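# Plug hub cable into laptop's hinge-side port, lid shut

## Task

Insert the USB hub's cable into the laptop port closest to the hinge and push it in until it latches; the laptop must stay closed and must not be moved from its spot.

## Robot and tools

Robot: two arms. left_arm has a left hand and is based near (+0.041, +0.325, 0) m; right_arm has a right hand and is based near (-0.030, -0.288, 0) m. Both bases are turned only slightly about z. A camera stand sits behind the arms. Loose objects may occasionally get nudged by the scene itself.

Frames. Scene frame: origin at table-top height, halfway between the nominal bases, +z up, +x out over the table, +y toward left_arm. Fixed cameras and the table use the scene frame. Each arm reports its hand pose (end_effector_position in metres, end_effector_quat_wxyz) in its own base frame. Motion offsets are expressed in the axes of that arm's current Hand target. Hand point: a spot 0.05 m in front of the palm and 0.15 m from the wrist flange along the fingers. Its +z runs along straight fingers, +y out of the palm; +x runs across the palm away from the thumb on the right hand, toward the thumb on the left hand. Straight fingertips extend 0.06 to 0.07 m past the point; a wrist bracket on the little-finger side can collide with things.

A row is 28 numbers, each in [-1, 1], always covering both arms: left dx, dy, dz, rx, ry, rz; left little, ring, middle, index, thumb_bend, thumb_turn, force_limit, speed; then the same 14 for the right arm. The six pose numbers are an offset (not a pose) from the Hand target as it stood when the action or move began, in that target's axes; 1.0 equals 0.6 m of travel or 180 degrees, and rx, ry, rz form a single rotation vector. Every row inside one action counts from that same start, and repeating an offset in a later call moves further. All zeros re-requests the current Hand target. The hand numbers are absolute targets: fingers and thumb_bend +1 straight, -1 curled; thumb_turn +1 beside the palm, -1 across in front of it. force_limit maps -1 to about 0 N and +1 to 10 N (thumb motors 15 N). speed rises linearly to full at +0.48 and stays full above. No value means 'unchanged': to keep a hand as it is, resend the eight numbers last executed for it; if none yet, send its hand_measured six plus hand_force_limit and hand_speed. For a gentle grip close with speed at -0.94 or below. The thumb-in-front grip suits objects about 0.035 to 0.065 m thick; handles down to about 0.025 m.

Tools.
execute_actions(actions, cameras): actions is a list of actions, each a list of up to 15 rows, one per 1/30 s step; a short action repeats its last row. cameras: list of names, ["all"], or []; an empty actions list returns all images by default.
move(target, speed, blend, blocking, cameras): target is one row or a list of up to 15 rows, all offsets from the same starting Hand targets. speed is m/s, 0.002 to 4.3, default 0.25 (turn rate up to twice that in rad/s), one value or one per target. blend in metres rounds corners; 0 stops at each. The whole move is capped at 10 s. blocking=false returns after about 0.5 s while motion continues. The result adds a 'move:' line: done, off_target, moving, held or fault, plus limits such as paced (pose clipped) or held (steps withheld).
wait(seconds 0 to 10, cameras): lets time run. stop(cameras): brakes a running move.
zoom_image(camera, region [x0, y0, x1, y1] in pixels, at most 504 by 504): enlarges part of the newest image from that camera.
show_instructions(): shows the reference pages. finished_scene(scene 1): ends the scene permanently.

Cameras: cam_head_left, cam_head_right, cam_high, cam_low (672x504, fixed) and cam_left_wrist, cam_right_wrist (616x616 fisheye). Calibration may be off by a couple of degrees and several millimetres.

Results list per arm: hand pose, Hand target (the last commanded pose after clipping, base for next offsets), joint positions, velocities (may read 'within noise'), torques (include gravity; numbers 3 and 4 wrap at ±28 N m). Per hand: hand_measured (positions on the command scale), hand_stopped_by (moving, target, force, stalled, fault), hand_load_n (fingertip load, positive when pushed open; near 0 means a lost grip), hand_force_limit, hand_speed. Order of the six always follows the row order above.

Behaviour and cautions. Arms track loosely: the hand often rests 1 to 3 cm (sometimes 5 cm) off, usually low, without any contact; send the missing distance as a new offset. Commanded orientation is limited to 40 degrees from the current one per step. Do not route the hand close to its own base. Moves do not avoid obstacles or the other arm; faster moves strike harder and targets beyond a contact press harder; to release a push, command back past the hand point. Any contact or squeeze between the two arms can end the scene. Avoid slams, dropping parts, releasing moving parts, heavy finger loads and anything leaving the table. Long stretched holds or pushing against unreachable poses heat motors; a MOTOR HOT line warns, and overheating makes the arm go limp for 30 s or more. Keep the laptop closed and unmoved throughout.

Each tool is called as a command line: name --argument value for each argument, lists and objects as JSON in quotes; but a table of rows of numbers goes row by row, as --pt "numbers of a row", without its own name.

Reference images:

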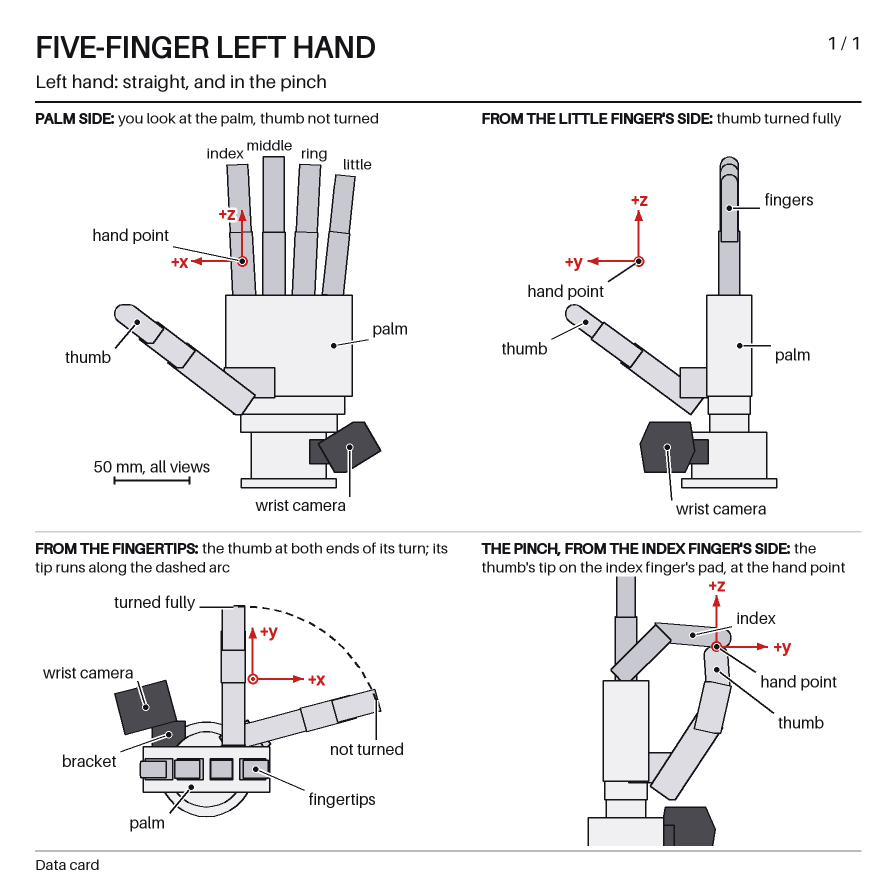

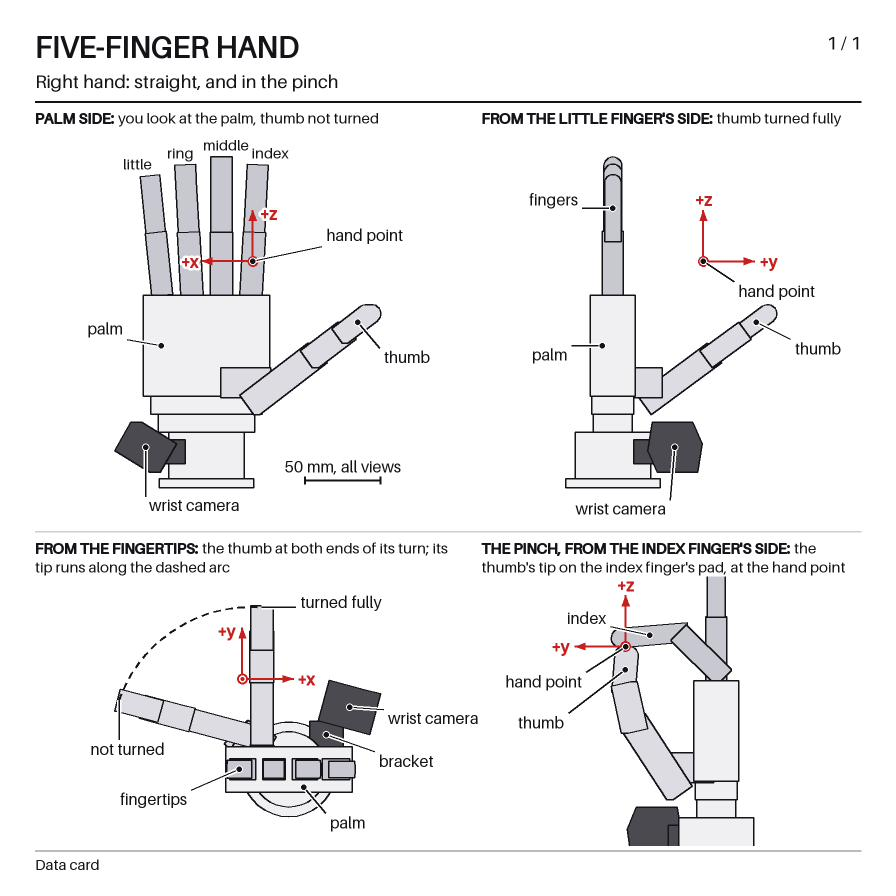

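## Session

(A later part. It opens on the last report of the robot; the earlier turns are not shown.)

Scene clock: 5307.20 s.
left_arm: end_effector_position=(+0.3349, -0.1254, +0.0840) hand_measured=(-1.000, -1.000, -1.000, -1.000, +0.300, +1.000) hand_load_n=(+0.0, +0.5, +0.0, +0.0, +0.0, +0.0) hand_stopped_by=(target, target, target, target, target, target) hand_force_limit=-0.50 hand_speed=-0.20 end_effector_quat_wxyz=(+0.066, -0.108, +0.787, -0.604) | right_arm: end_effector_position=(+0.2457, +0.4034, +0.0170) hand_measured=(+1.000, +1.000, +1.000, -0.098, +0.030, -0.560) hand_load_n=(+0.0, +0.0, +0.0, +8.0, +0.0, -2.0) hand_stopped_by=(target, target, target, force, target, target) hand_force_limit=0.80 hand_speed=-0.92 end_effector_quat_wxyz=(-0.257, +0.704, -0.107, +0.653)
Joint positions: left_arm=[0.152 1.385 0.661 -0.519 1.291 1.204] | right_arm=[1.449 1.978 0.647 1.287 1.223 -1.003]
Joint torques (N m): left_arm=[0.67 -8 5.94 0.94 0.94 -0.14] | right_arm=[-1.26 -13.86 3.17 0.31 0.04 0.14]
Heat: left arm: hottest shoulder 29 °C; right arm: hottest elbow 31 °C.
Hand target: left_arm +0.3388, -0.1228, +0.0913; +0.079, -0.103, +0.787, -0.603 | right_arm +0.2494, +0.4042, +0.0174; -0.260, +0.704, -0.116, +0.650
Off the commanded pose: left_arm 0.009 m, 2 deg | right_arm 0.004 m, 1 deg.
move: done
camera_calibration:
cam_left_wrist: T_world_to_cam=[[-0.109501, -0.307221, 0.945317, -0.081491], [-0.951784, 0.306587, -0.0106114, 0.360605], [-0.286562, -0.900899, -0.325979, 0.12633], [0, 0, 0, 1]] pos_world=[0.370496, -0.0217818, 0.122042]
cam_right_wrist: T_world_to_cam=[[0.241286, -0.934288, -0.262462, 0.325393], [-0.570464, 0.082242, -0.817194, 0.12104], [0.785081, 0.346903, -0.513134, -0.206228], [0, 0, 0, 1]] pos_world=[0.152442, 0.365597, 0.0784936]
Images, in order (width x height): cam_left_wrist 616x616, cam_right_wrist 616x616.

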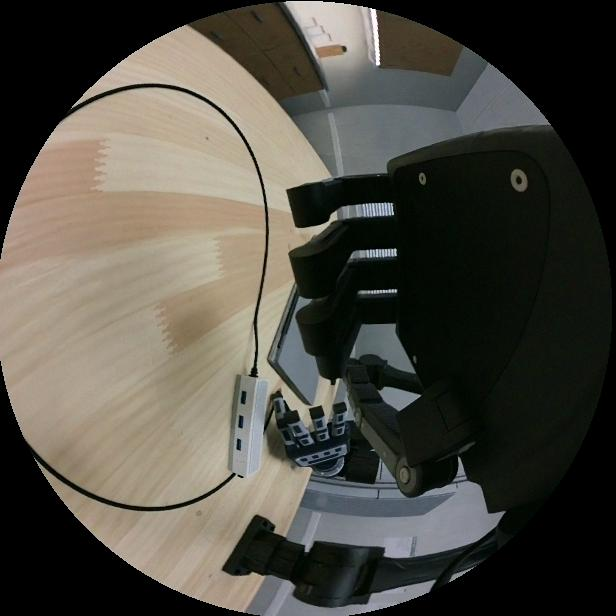

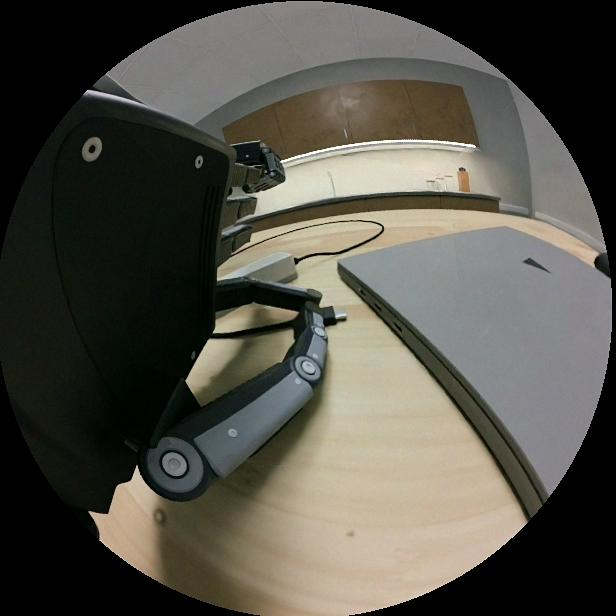

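move --pt "0 0 0 0 0 0 -1 -1 -1 -1 0.3 1 -0.5 -0.2 0.0128 -0.0078 -0.0003 0 0 0 1 1 1 -0.35 0.03 -0.56 0.8 -0.92" --pt "0 0 0 0 0 0 -1 -1 -1 -1 0.3 1 -0.5 -0.2 0.0214 -0.0150 -0.0005 0 0 0 1 1 1 -0.35 0.03 -0.56 0.8 -0.92" --speed 0.03 --cameras '["cam_right_wrist","cam_left_wrist"]'

zoom_image --camera "cam_right_wrist" --region '[300, 300, 350, 350]'

zoom_image --camera "cam_left_wrist" --region '[265, 375, 295, 405]'

Scene clock: 5313.83 s.
left_arm: end_effector_position=(+0.3349, -0.1254, +0.0840) hand_measured=(-1.000, -1.000, -1.000, -1.000, +0.300, +1.000) hand_load_n=(+0.0, +0.5, +0.0, +0.0, +0.0, -0.5) hand_stopped_by=(target, target, target, target, target, target) hand_force_limit=-0.50 hand_speed=-0.20 end_effector_quat_wxyz=(+0.066, -0.108, +0.787, -0.604) | right_arm: end_effector_position=(+0.2456, +0.4037, +0.0230) hand_measured=(+1.000, +1.000, +1.000, -0.098, +0.030, -0.560) hand_load_n=(+0.0, +0.0, +0.0, +8.0, +2.0, +0.0) hand_stopped_by=(target, target, target, force, target, target) hand_force_limit=0.80 hand_speed=-0.92 end_effector_quat_wxyz=(-0.252, +0.708, -0.103, +0.651)
Joint positions: left_arm=[0.152 1.385 0.661 -0.519 1.291 1.204] | right_arm=[1.448 1.947 0.647 1.227 1.223 -0.99]
Joint torques (N m): left_arm=[0.73 -8 5.93 0.99 0.94 -0.14] | right_arm=[-1.2 -15.56 3.15 0.68 0.12 0.05]
Heat: left arm: hottest shoulder 29 °C; right arm: hottest elbow 31 °C.
Hand target: left_arm +0.3388, -0.1228, +0.0913; +0.079, -0.103, +0.787, -0.603 | right_arm +0.2491, +0.4053, +0.0331; -0.260, +0.704, -0.116, +0.650
Off the commanded pose: left_arm 0.009 m, 2 deg | right_arm 0.011 m, 2 deg.
move: off_target (right_arm)
camera_calibration:
cam_left_wrist: T_world_to_cam=[[-0.109501, -0.307221, 0.945317, -0.081491], [-0.951784, 0.306587, -0.0106114, 0.360605], [-0.286562, -0.900899, -0.325979, 0.12633], [0, 0, 0, 1]] pos_world=[0.370496, -0.0217818, 0.122042]
cam_right_wrist: T_world_to_cam=[[0.239709, -0.938209, -0.249605, 0.32896], [-0.575751, 0.0696315, -0.814655, 0.132271], [0.781697, 0.33899, -0.523483, -0.198875], [0, 0, 0, 1]] pos_world=[0.15276, 0.36684, 0.0857577]
Images, in order (width x height): cam_left_wrist 616x616, cam_right_wrist 616x616.

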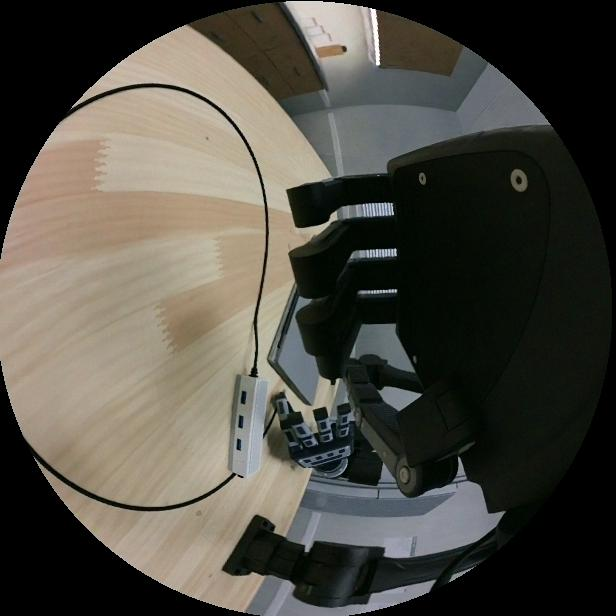

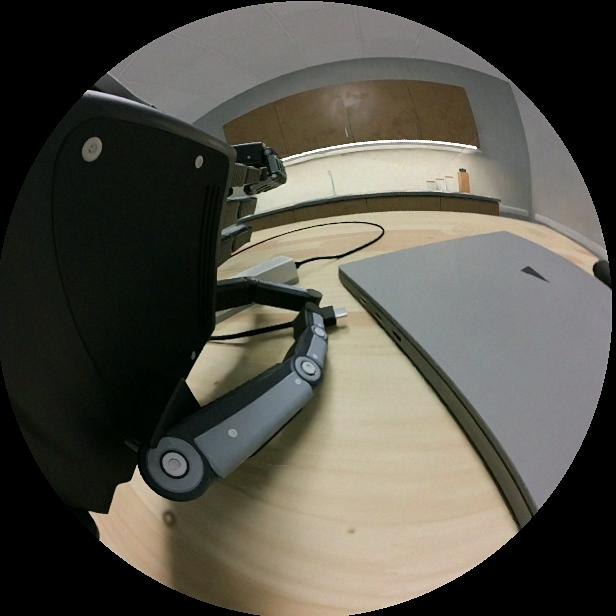

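Scaled by 10.080 from the camera's 616x616 image, which has a finer 880x880 frame.

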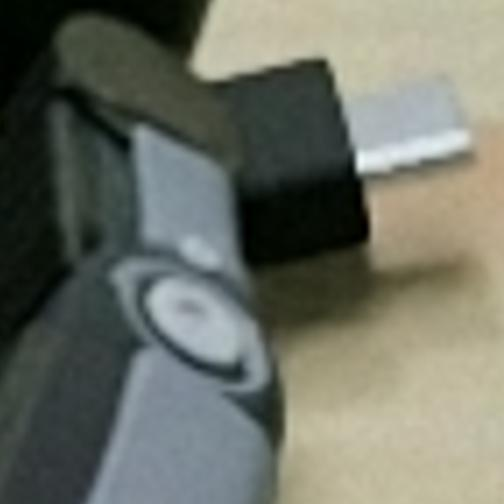

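Scaled by 16.800 from the camera's 616x616 image, which has a finer 880x880 frame.

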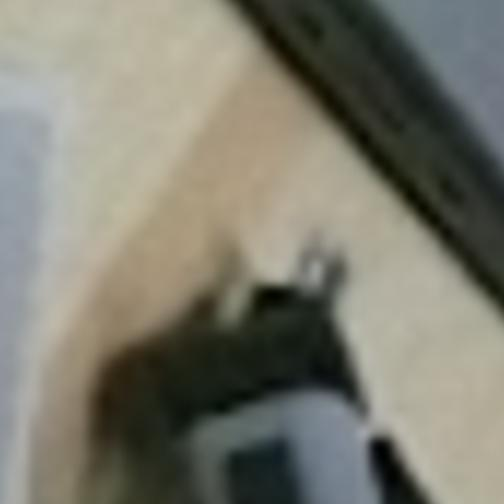

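zoom_image --camera "cam_right_wrist" --region '[318, 298, 350, 330]'

zoom_image --camera "cam_right_wrist" --region '[335, 260, 415, 340]'

Scaled by 15.750 from the camera's 616x616 image, which has a finer 880x880 frame.

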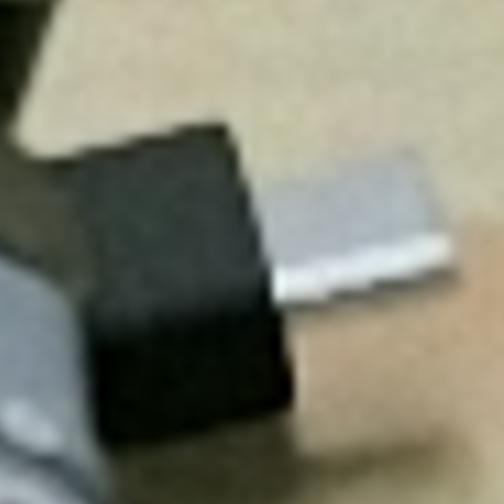

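Scaled by 6.300 from the camera's 616x616 image, which has a finer 880x880 frame.

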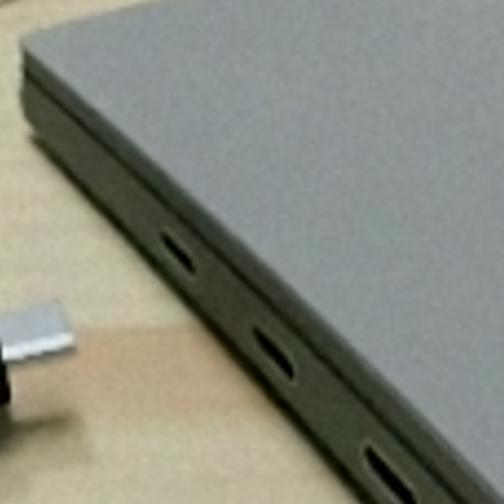

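move --target '[0,0,0,0,0,0,-1,-1,-1,-1,0.3,1,-0.5,-0.2,-0.0032,-0.0087,0.0080,0.0570,-0.0345,-0.0106,1,1,1,-0.35,0.03,-0.56,0.8,-0.92]' --speed 0.06 --cameras '["cam_right_wrist","cam_left_wrist"]'

zoom_image --camera "cam_right_wrist" --region '[318, 298, 350, 330]'

zoom_image --camera "cam_right_wrist" --region '[315, 260, 395, 340]'

zoom_image --camera "cam_left_wrist" --region '[270, 370, 300, 400]'

Scene clock: 5355.97 s.
left_arm: end_effector_position=(+0.3349, -0.1254, +0.0840) hand_measured=(-1.000, -1.000, -1.000, -1.000, +0.300, +1.000) hand_load_n=(+0.0, +0.0, +0.0, +0.0, +0.0, +0.0) hand_stopped_by=(target, target, target, target, target, target) hand_force_limit=-0.50 hand_speed=-0.20 end_effector_quat_wxyz=(+0.066, -0.108, +0.787, -0.604) | right_arm: end_effector_position=(+0.2486, +0.4101, +0.0190) hand_measured=(+1.000, +1.000, +1.000, -0.098, +0.030, -0.560) hand_load_n=(+0.0, +0.0, +0.0, +8.0, +1.0, +0.5) hand_stopped_by=(target, target, target, force, target, target) hand_force_limit=0.80 hand_speed=-0.92 end_effector_quat_wxyz=(-0.306, +0.723, -0.022, +0.618)
Joint positions: left_arm=[0.152 1.385 0.661 -0.519 1.291 1.204] | right_arm=[1.413 1.918 0.563 1.27 0.981 -1.01]
Joint torques (N m): left_arm=[0.85 -8 5.94 0.94 0.94 -0.12] | right_arm=[-0.85 -14.86 2.62 1.96 0.03 -0.21]
Heat: left arm: hottest shoulder 29 °C; right arm: hottest elbow 31 °C.
Hand target: left_arm +0.3388, -0.1228, +0.0913; +0.079, -0.103, +0.787, -0.603 | right_arm +0.2527, +0.4117, +0.0341; -0.317, +0.714, -0.032, +0.623
Off the commanded pose: left_arm 0.009 m, 2 deg | right_arm 0.016 m, 2 deg.
move: off_target (right_arm)
camera_calibration:
cam_left_wrist: T_world_to_cam=[[-0.109501, -0.307221, 0.945317, -0.081491], [-0.951784, 0.306587, -0.0106114, 0.360605], [-0.286562, -0.900899, -0.325979, 0.12633], [0, 0, 0, 1]] pos_world=[0.370496, -0.0217818, 0.122042]
cam_right_wrist: T_world_to_cam=[[0.423838, -0.876462, -0.228421, 0.261752], [-0.58709, -0.0738077, -0.80615, 0.191771], [0.6897, 0.475781, -0.545844, -0.238326], [0, 0, 0, 1]] pos_world=[0.16602, 0.356961, 0.084297]
Images, in order (width x height): cam_left_wrist 616x616, cam_right_wrist 616x616.

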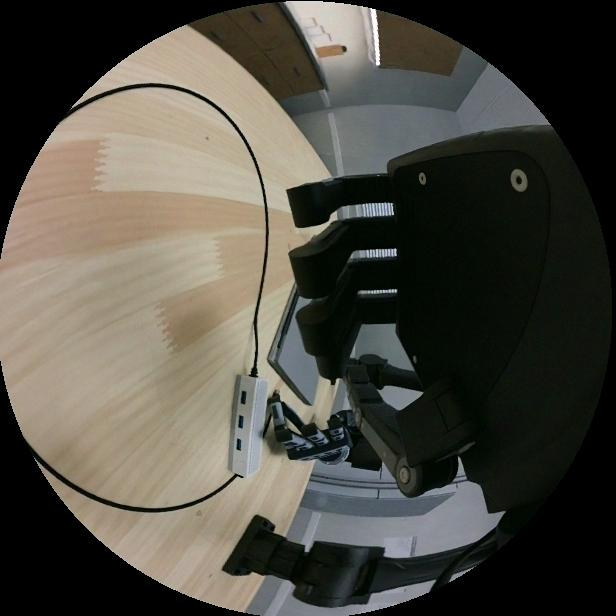

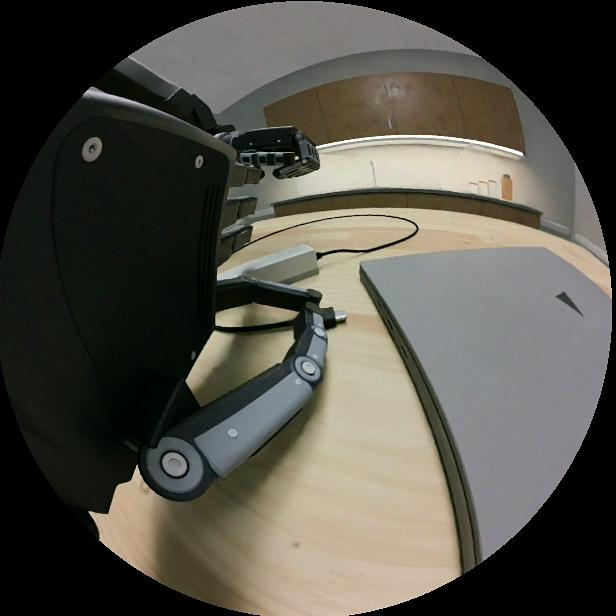

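Scaled by 15.750 from the camera's 616x616 image, which has a finer 880x880 frame.

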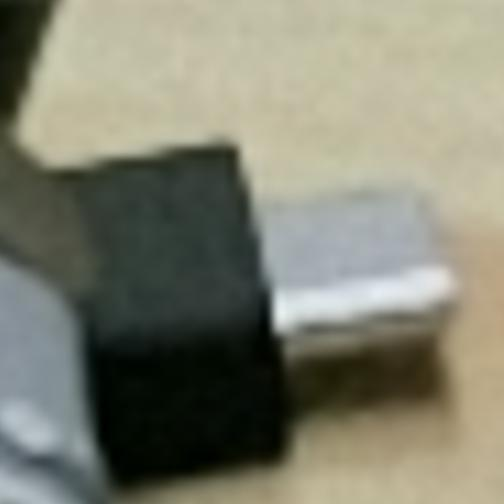

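Scaled by 6.300 from the camera's 616x616 image, which has a finer 880x880 frame.

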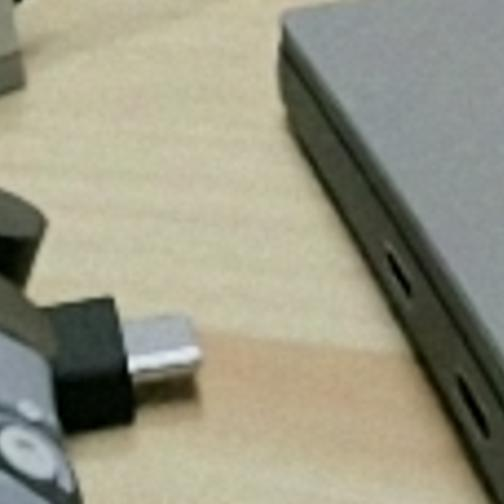

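Scaled by 16.800 from the camera's 616x616 image, which has a finer 880x880 frame.

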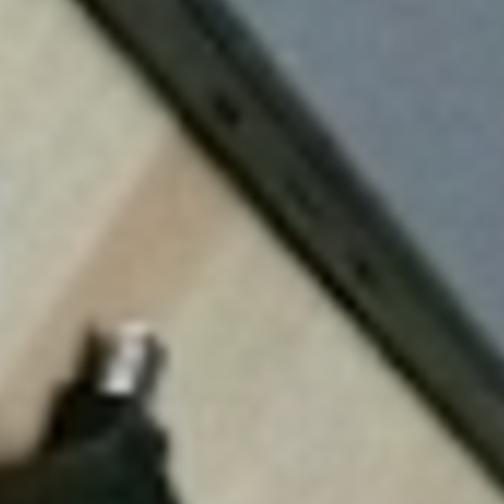

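move --target '[0,0,0,0,0,0,-1,-1,-1,-1,0.3,1,-0.5,-0.2,0.0058,-0.0031,-0.0039,0.0290,-0.0164,-0.0063,1,1,1,-0.35,0.03,-0.56,0.8,-0.92]' --speed 0.05 --cameras '["cam_right_wrist","cam_left_wrist"]'

zoom_image --camera "cam_right_wrist" --region '[318, 298, 350, 330]'

zoom_image --camera "cam_right_wrist" --region '[315, 260, 395, 340]'

zoom_image --camera "cam_left_wrist" --region '[270, 370, 300, 400]'

Scene clock: 5410.93 s.
left_arm: end_effector_position=(+0.3349, -0.1254, +0.0840) hand_measured=(-1.000, -1.000, -1.000, -1.000, +0.300, +1.000) hand_load_n=(+0.0, +0.0, +0.0, +0.0, +0.0, -0.5) hand_stopped_by=(target, target, target, target, target, target) hand_force_limit=-0.50 hand_speed=-0.20 end_effector_quat_wxyz=(+0.066, -0.108, +0.787, -0.604) | right_arm: end_effector_position=(+0.2465, +0.4092, +0.0228) hand_measured=(+1.000, +1.000, +1.000, -0.098, +0.030, -0.560) hand_load_n=(+0.0, -0.5, +0.0, +8.0, +1.0, +0.5) hand_stopped_by=(target, target, target, force, target, target) hand_force_limit=0.80 hand_speed=-0.92 end_effector_quat_wxyz=(-0.333, +0.725, +0.021, +0.602)
Joint positions: left_arm=[0.152 1.385 0.661 -0.519 1.291 1.204] | right_arm=[1.394 1.888 0.509 1.298 0.858 -1.034]
Joint torques (N m): left_arm=[0.85 -8 5.96 0.95 0.93 -0.15] | right_arm=[-1.26 -14.15 2.52 1.96 0.03 -0.19]
Heat: left arm: hottest shoulder 29 °C; right arm: hottest elbow 30 °C.
Hand target: left_arm +0.3388, -0.1228, +0.0913; +0.079, -0.103, +0.787, -0.603 | right_arm +0.2507, +0.4107, +0.0381; -0.344, +0.715, +0.012, +0.609
Off the commanded pose: left_arm 0.009 m, 2 deg | right_arm 0.016 m, 2 deg.
move: off_target (right_arm)
camera_calibration:
cam_left_wrist: T_world_to_cam=[[-0.109501, -0.307221, 0.945317, -0.081491], [-0.951784, 0.306587, -0.0106114, 0.360605], [-0.286562, -0.900899, -0.325979, 0.12633], [0, 0, 0, 1]] pos_world=[0.370496, -0.0217818, 0.122042]
cam_right_wrist: T_world_to_cam=[[0.514183, -0.830303, -0.21497, 0.22126], [-0.57395, -0.146852, -0.805616, 0.220251], [0.637337, 0.537616, -0.552061, -0.246651], [0, 0, 0, 1]] pos_world=[0.169845, 0.348661, 0.0888353]
Images, in order (width x height): cam_left_wrist 616x616, cam_right_wrist 616x616.

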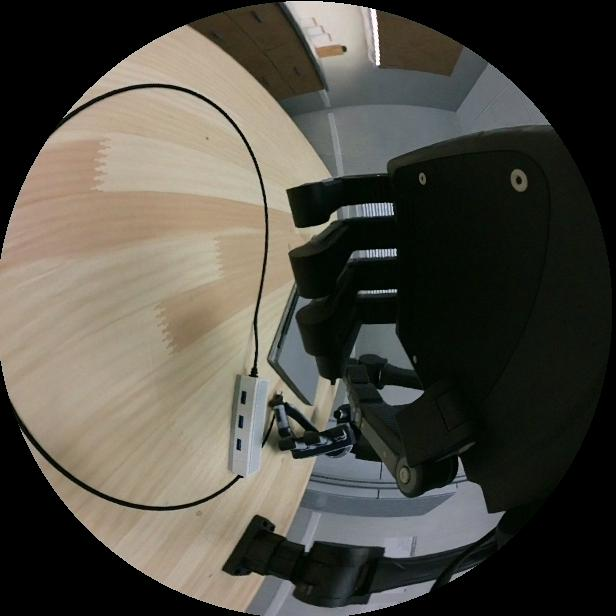

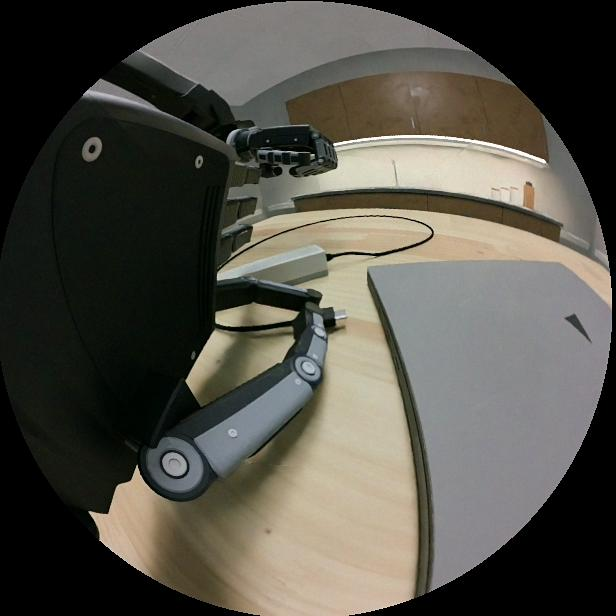

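Scaled by 15.750 from the camera's 616x616 image, which has a finer 880x880 frame.

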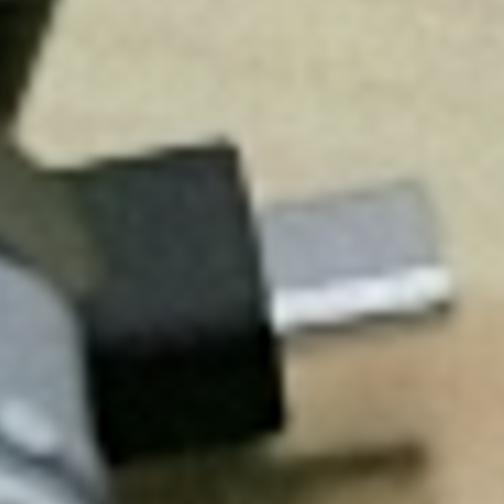

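Scaled by 6.300 from the camera's 616x616 image, which has a finer 880x880 frame.

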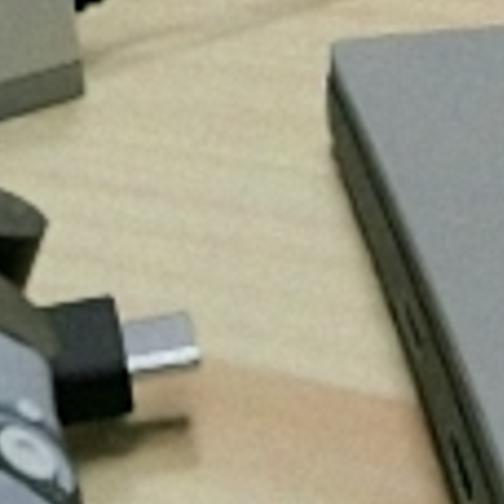

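Scaled by 16.800 from the camera's 616x616 image, which has a finer 880x880 frame.

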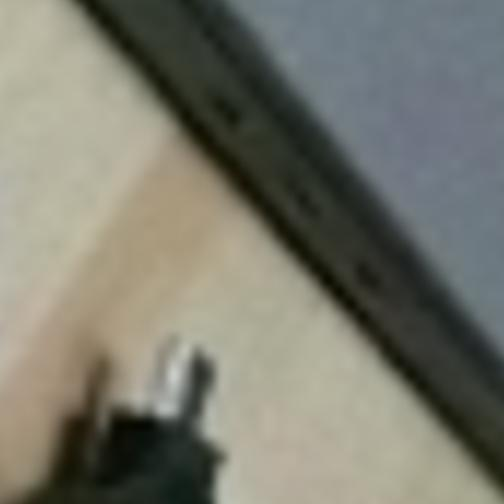

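move --target '[0,0,0,0,0,0,-1,-1,-1,-1,0.3,1,-0.5,-0.2,-0.0039,0.0137,0.0022,-0.0195,0.0106,-0.0023,1,1,1,-0.35,0.03,-0.56,0.8,-0.92]' --speed 0.05 --cameras '["cam_right_wrist","cam_left_wrist"]'

zoom_image --camera "cam_right_wrist" --region '[318, 298, 350, 330]'

zoom_image --camera "cam_right_wrist" --region '[340, 255, 396, 311]'

zoom_image --camera "cam_left_wrist" --region '[270, 368, 294, 392]'

Scene clock: 5447.10 s.
left_arm: end_effector_position=(+0.3349, -0.1254, +0.0840) hand_measured=(-1.000, -1.000, -1.000, -1.000, +0.300, +1.000) hand_load_n=(+0.0, +0.0, +0.0, +0.0, +0.0, +0.0) hand_stopped_by=(target, target, target, target, target, target) hand_force_limit=-0.50 hand_speed=-0.20 end_effector_quat_wxyz=(+0.066, -0.108, +0.787, -0.604) | right_arm: end_effector_position=(+0.2514, +0.3988, +0.0253) hand_measured=(+1.000, +1.000, +1.000, -0.098, +0.030, -0.560) hand_load_n=(+0.0, +0.0, +0.0, +8.0, +1.5, +0.5) hand_stopped_by=(target, target, target, force, target, target) hand_force_limit=0.80 hand_speed=-0.92 end_effector_quat_wxyz=(-0.313, +0.723, -0.003, +0.616)
Joint positions: left_arm=[0.152 1.385 0.661 -0.519 1.291 1.204] | right_arm=[1.394 1.888 0.515 1.298 0.927 -1.037]
Joint torques (N m): left_arm=[0.85 -8.12 5.91 0.96 0.93 -0.13] | right_arm=[-0.62 -11.58 4.27 1.95 0.21 -0.18]
Heat: left arm: hottest shoulder 29 °C; right arm: hottest elbow 30 °C.
Hand target: left_arm +0.3388, -0.1228, +0.0913; +0.079, -0.103, +0.787, -0.603 | right_arm +0.2548, +0.4060, +0.0321; -0.320, +0.715, -0.010, +0.622
Off the commanded pose: left_arm 0.009 m, 2 deg | right_arm 0.010 m, 2 deg.
move: done
camera_calibration:
cam_left_wrist: T_world_to_cam=[[-0.109501, -0.307221, 0.945317, -0.081491], [-0.951784, 0.306587, -0.0106114, 0.360605], [-0.286562, -0.900899, -0.325979, 0.12633], [0, 0, 0, 1]] pos_world=[0.370496, -0.0217818, 0.122042]
cam_right_wrist: T_world_to_cam=[[0.458111, -0.863126, -0.212481, 0.237797], [-0.576039, -0.106213, -0.810492, 0.207959], [0.676989, 0.493693, -0.545851, -0.235376], [0, 0, 0, 1]] pos_world=[0.170202, 0.343541, 0.090596]
Images, in order (width x height): cam_left_wrist 616x616, cam_right_wrist 616x616.

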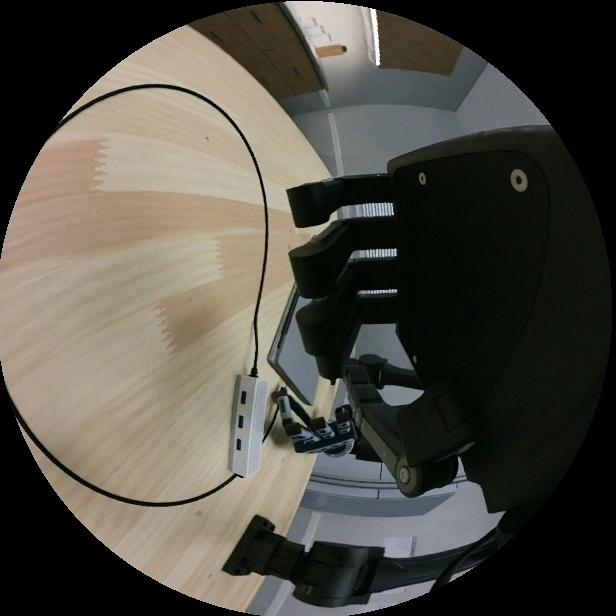

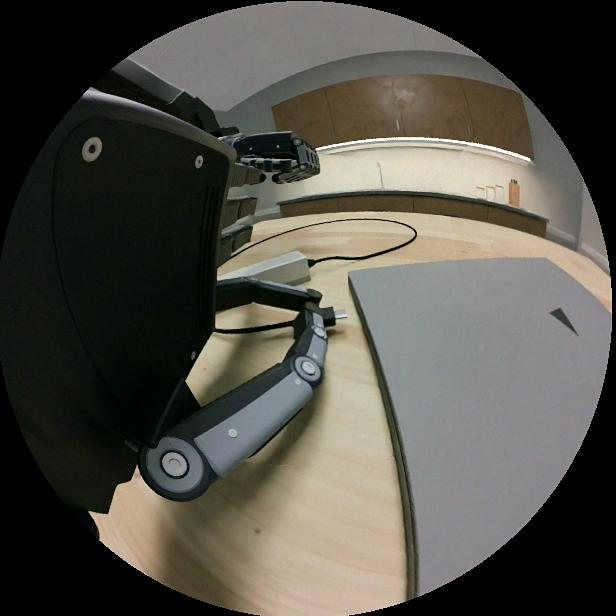

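Scaled by 15.750 from the camera's 616x616 image, which has a finer 880x880 frame.

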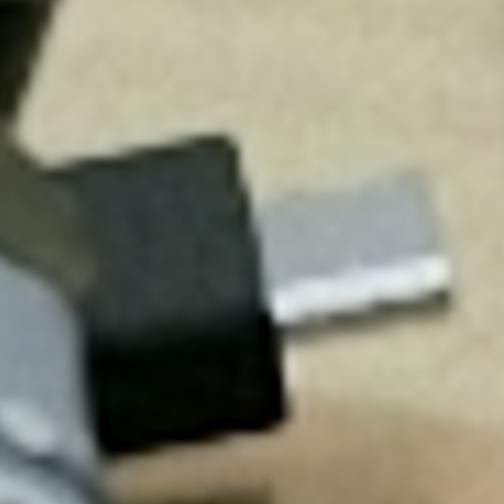

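Scaled by 9.000 from the camera's 616x616 image, which has a finer 880x880 frame.

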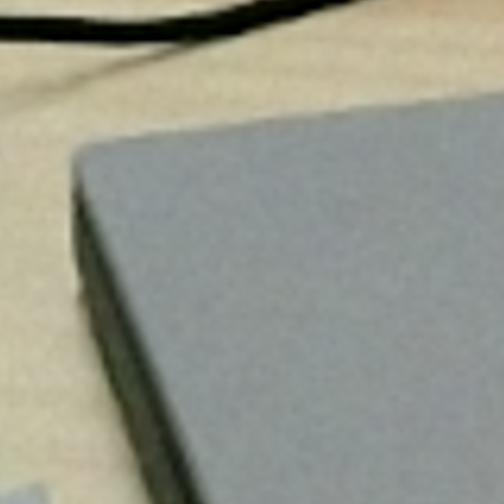

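Scaled by 21.000 from the camera's 616x616 image, which has a finer 880x880 frame.

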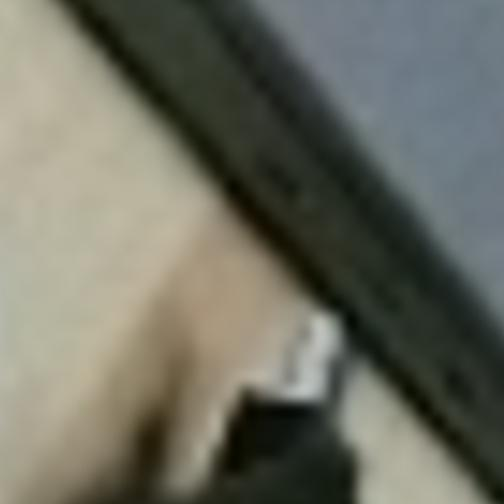

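move --target '[0,0,0,0,0,0,-1,-1,-1,-1,0.3,1,-0.5,-0.2,-0.0185,0.0098,0.0030,-0.0049,0.0026,0.0020,1,1,1,-0.35,0.03,-0.56,0.8,-0.92]' --speed 0.04 --cameras '["cam_right_wrist","cam_left_wrist"]'

zoom_image --camera "cam_right_wrist" --region '[318, 298, 350, 330]'

zoom_image --camera "cam_left_wrist" --region '[270, 368, 294, 392]'

Scene clock: 5479.70 s.
left_arm: end_effector_position=(+0.3349, -0.1254, +0.0840) hand_measured=(-1.000, -1.000, -1.000, -1.000, +0.300, +1.000) hand_load_n=(+0.0, +0.0, +0.0, +0.0, +0.5, +0.0) hand_stopped_by=(target, target, target, target, target, target) hand_force_limit=-0.50 hand_speed=-0.20 end_effector_quat_wxyz=(+0.066, -0.108, +0.787, -0.604) | right_arm: end_effector_position=(+0.2533, +0.4009, +0.0182) hand_measured=(+1.000, +1.000, +1.000, -0.098, +0.030, -0.560) hand_load_n=(-0.5, +0.0, +0.0, +8.0, +1.5, +0.0) hand_stopped_by=(target, target, target, force, target, target) hand_force_limit=0.80 hand_speed=-0.92 end_effector_quat_wxyz=(-0.311, +0.720, -0.012, +0.620)
Joint positions: left_arm=[0.152 1.385 0.661 -0.519 1.291 1.204] | right_arm=[1.394 1.928 0.532 1.332 0.944 -1.038]
Joint torques (N m): left_arm=[0.79 -8 5.94 0.95 0.94 -0.14] | right_arm=[-0.67 -11.05 4.01 1.89 0.2 -0.14]
Heat: left arm: hottest shoulder 29 °C; right arm: hottest elbow 30 °C.
Hand target: left_arm +0.3388, -0.1228, +0.0913; +0.079, -0.103, +0.787, -0.603 | right_arm +0.2561, +0.4068, +0.0194; -0.316, +0.715, -0.018, +0.623
Off the commanded pose: left_arm 0.009 m, 2 deg | right_arm 0.007 m, 1 deg.
move: done
camera_calibration:
cam_left_wrist: T_world_to_cam=[[-0.109501, -0.307221, 0.945317, -0.081491], [-0.951784, 0.306587, -0.0106114, 0.360605], [-0.286562, -0.900899, -0.325979, 0.12633], [0, 0, 0, 1]] pos_world=[0.370496, -0.0217818, 0.122042]
cam_right_wrist: T_world_to_cam=[[0.443723, -0.868669, -0.220282, 0.243141], [-0.57495, -0.0873963, -0.813507, 0.195699], [0.687417, 0.487623, -0.538221, -0.241933], [0, 0, 0, 1]] pos_world=[0.170939, 0.346284, 0.0825484]
Images, in order (width x height): cam_left_wrist 616x616, cam_right_wrist 616x616.

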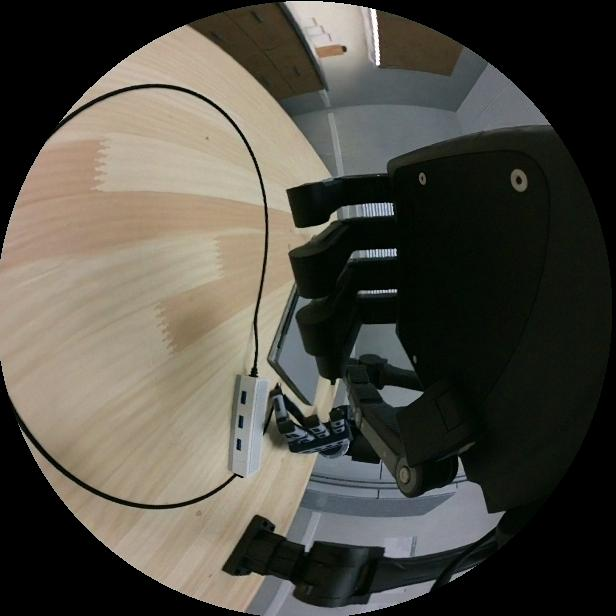

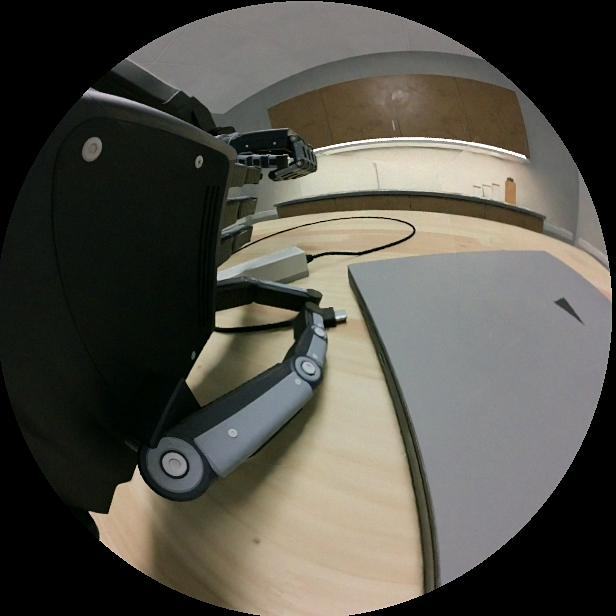

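Scaled by 15.750 from the camera's 616x616 image, which has a finer 880x880 frame.

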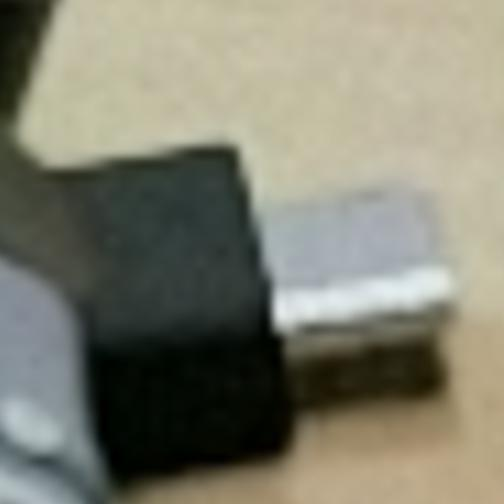

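Scaled by 21.000 from the camera's 616x616 image, which has a finer 880x880 frame.

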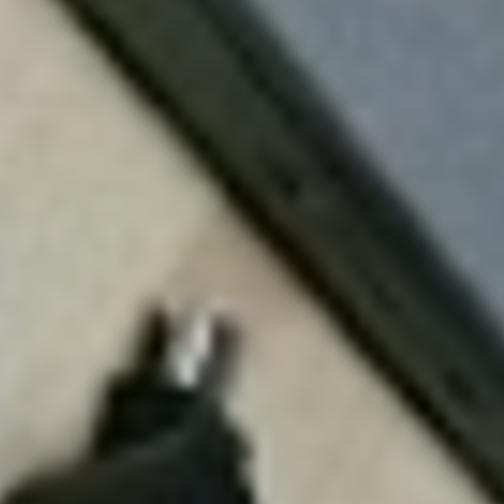

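zoom_image --camera "cam_right_wrist" --region '[335, 250, 415, 330]'

Scaled by 6.300 from the camera's 616x616 image, which has a finer 880x880 frame.

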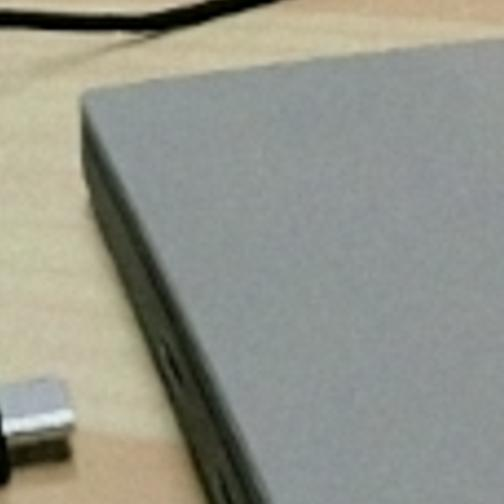

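move --target '[0,0,0,0,0,0,-1,-1,-1,-1,0.3,1,-0.5,-0.2,0.0157,-0.0025,-0.0015,0,0,0,1,1,1,-0.35,0.03,-0.56,0.8,-0.92]' --speed 0.04 --cameras '["cam_right_wrist","cam_left_wrist"]'

zoom_image --camera "cam_left_wrist" --region '[270, 368, 294, 392]'

zoom_image --camera "cam_right_wrist" --region '[335, 260, 399, 324]'

Scene clock: 5512.83 s.
left_arm: end_effector_position=(+0.3349, -0.1254, +0.0840) hand_measured=(-1.000, -1.000, -1.000, -1.000, +0.300, +1.000) hand_load_n=(+0.0, +0.0, +0.0, +0.0, +0.0, +0.0) hand_stopped_by=(target, target, target, target, target, target) hand_force_limit=-0.50 hand_speed=-0.20 end_effector_quat_wxyz=(+0.066, -0.108, +0.787, -0.604) | right_arm: end_effector_position=(+0.2533, +0.4009, +0.0182) hand_measured=(+1.000, +1.000, +1.000, -0.098, +0.030, -0.560) hand_load_n=(+0.0, +0.0, +0.0, +8.0, +1.5, +0.5) hand_stopped_by=(target, target, target, force, target, target) hand_force_limit=0.80 hand_speed=-0.92 end_effector_quat_wxyz=(-0.311, +0.720, -0.012, +0.620)
Joint positions: left_arm=[0.152 1.385 0.661 -0.519 1.291 1.204] | right_arm=[1.394 1.928 0.532 1.333 0.944 -1.038]
Joint torques (N m): left_arm=[0.73 -8.12 5.93 0.94 0.94 -0.14] | right_arm=[-1.03 -14.04 2.97 1.07 0.08 -0.15]
Heat: left arm: hottest shoulder 29 °C; right arm: hottest elbow 30 °C.
Hand target: left_arm +0.3388, -0.1228, +0.0913; +0.079, -0.103, +0.787, -0.603 | right_arm +0.2568, +0.4037, +0.0285; -0.316, +0.715, -0.018, +0.623
Off the commanded pose: left_arm 0.009 m, 2 deg | right_arm 0.011 m, 1 deg.
move: off_target (right_arm)
camera_calibration:
cam_left_wrist: T_world_to_cam=[[-0.109501, -0.307221, 0.945317, -0.081491], [-0.951784, 0.306587, -0.0106114, 0.360605], [-0.286562, -0.900899, -0.325979, 0.12633], [0, 0, 0, 1]] pos_world=[0.370496, -0.0217818, 0.122042]
cam_right_wrist: T_world_to_cam=[[0.443764, -0.868579, -0.220556, 0.243168], [-0.574911, -0.0871402, -0.813562, 0.19555], [0.687424, 0.48783, -0.538025, -0.241953], [0, 0, 0, 1]] pos_world=[0.170839, 0.346283, 0.0825472]
Images, in order (width x height): cam_left_wrist 616x616, cam_right_wrist 616x616.

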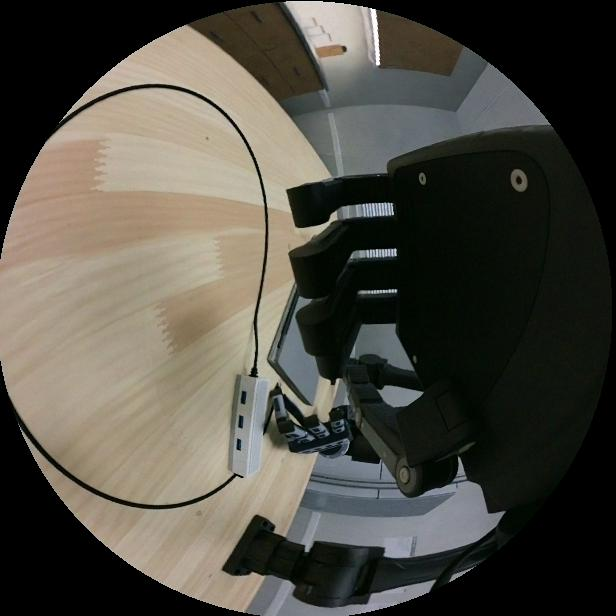

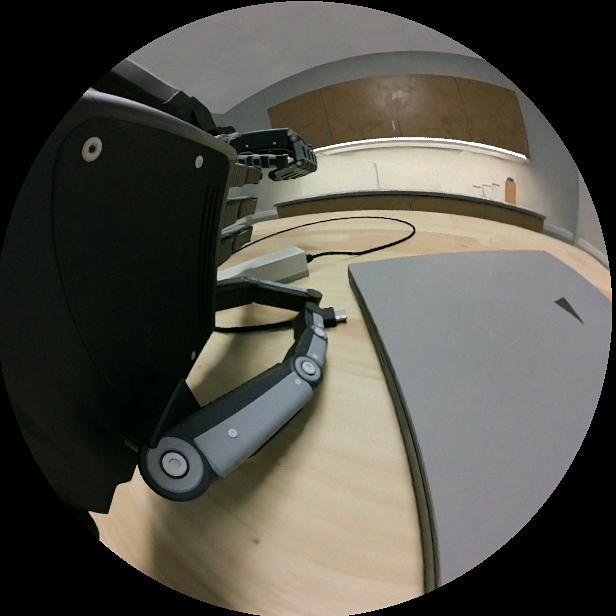

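Scaled by 21.000 from the camera's 616x616 image, which has a finer 880x880 frame.

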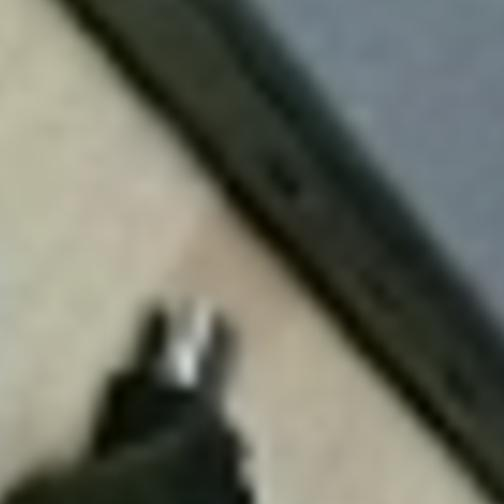

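Scaled by 7.875 from the camera's 616x616 image, which has a finer 880x880 frame.

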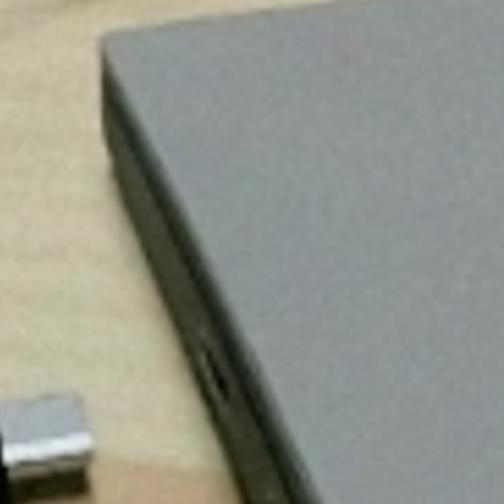

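move --target '[0,0,0,0,0,0,-1,-1,-1,-1,0.3,1,-0.5,-0.2,0.0051,-0.0028,-0.0001,0,0,0,1,1,1,-0.35,0.03,-0.56,0.8,-0.92]' --speed 0.04

Scene clock: 5516.23 s.
left_arm: end_effector_position=(+0.3349, -0.1254, +0.0840) hand_measured=(-1.000, -1.000, -1.000, -1.000, +0.300, +1.000) hand_load_n=(+0.0, +0.0, +0.0, +0.0, +0.0, -0.5) hand_stopped_by=(target, target, target, target, target, target) hand_force_limit=-0.50 hand_speed=-0.20 end_effector_quat_wxyz=(+0.066, -0.108, +0.787, -0.604) | right_arm: end_effector_position=(+0.2534, +0.4014, +0.0207) hand_measured=(+1.000, +1.000, +1.000, -0.098, +0.030, -0.560) hand_load_n=(+0.0, +0.0, +0.0, +8.0, +1.5, +0.0) hand_stopped_by=(target, target, target, force, target, target) hand_force_limit=0.80 hand_speed=-0.92 end_effector_quat_wxyz=(-0.312, +0.719, -0.013, +0.620)
Joint positions: left_arm=[0.152 1.385 0.661 -0.519 1.291 1.204] | right_arm=[1.394 1.92 0.532 1.328 0.944 -1.038]
Joint torques (N m): left_arm=[0.73 -8.06 5.94 1.01 0.95 -0.15] | right_arm=[-0.97 -14.51 2.92 0.96 0.08 -0.15]
Heat: left arm: hottest shoulder 29 °C; right arm: hottest elbow 30 °C.
Hand target: left_arm +0.3388, -0.1228, +0.0913; +0.079, -0.103, +0.787, -0.603 | right_arm +0.2568, +0.4037, +0.0320; -0.316, +0.715, -0.018, +0.623
Off the commanded pose: left_arm 0.009 m, 2 deg | right_arm 0.012 m, 1 deg.
move: off_target (right_arm)


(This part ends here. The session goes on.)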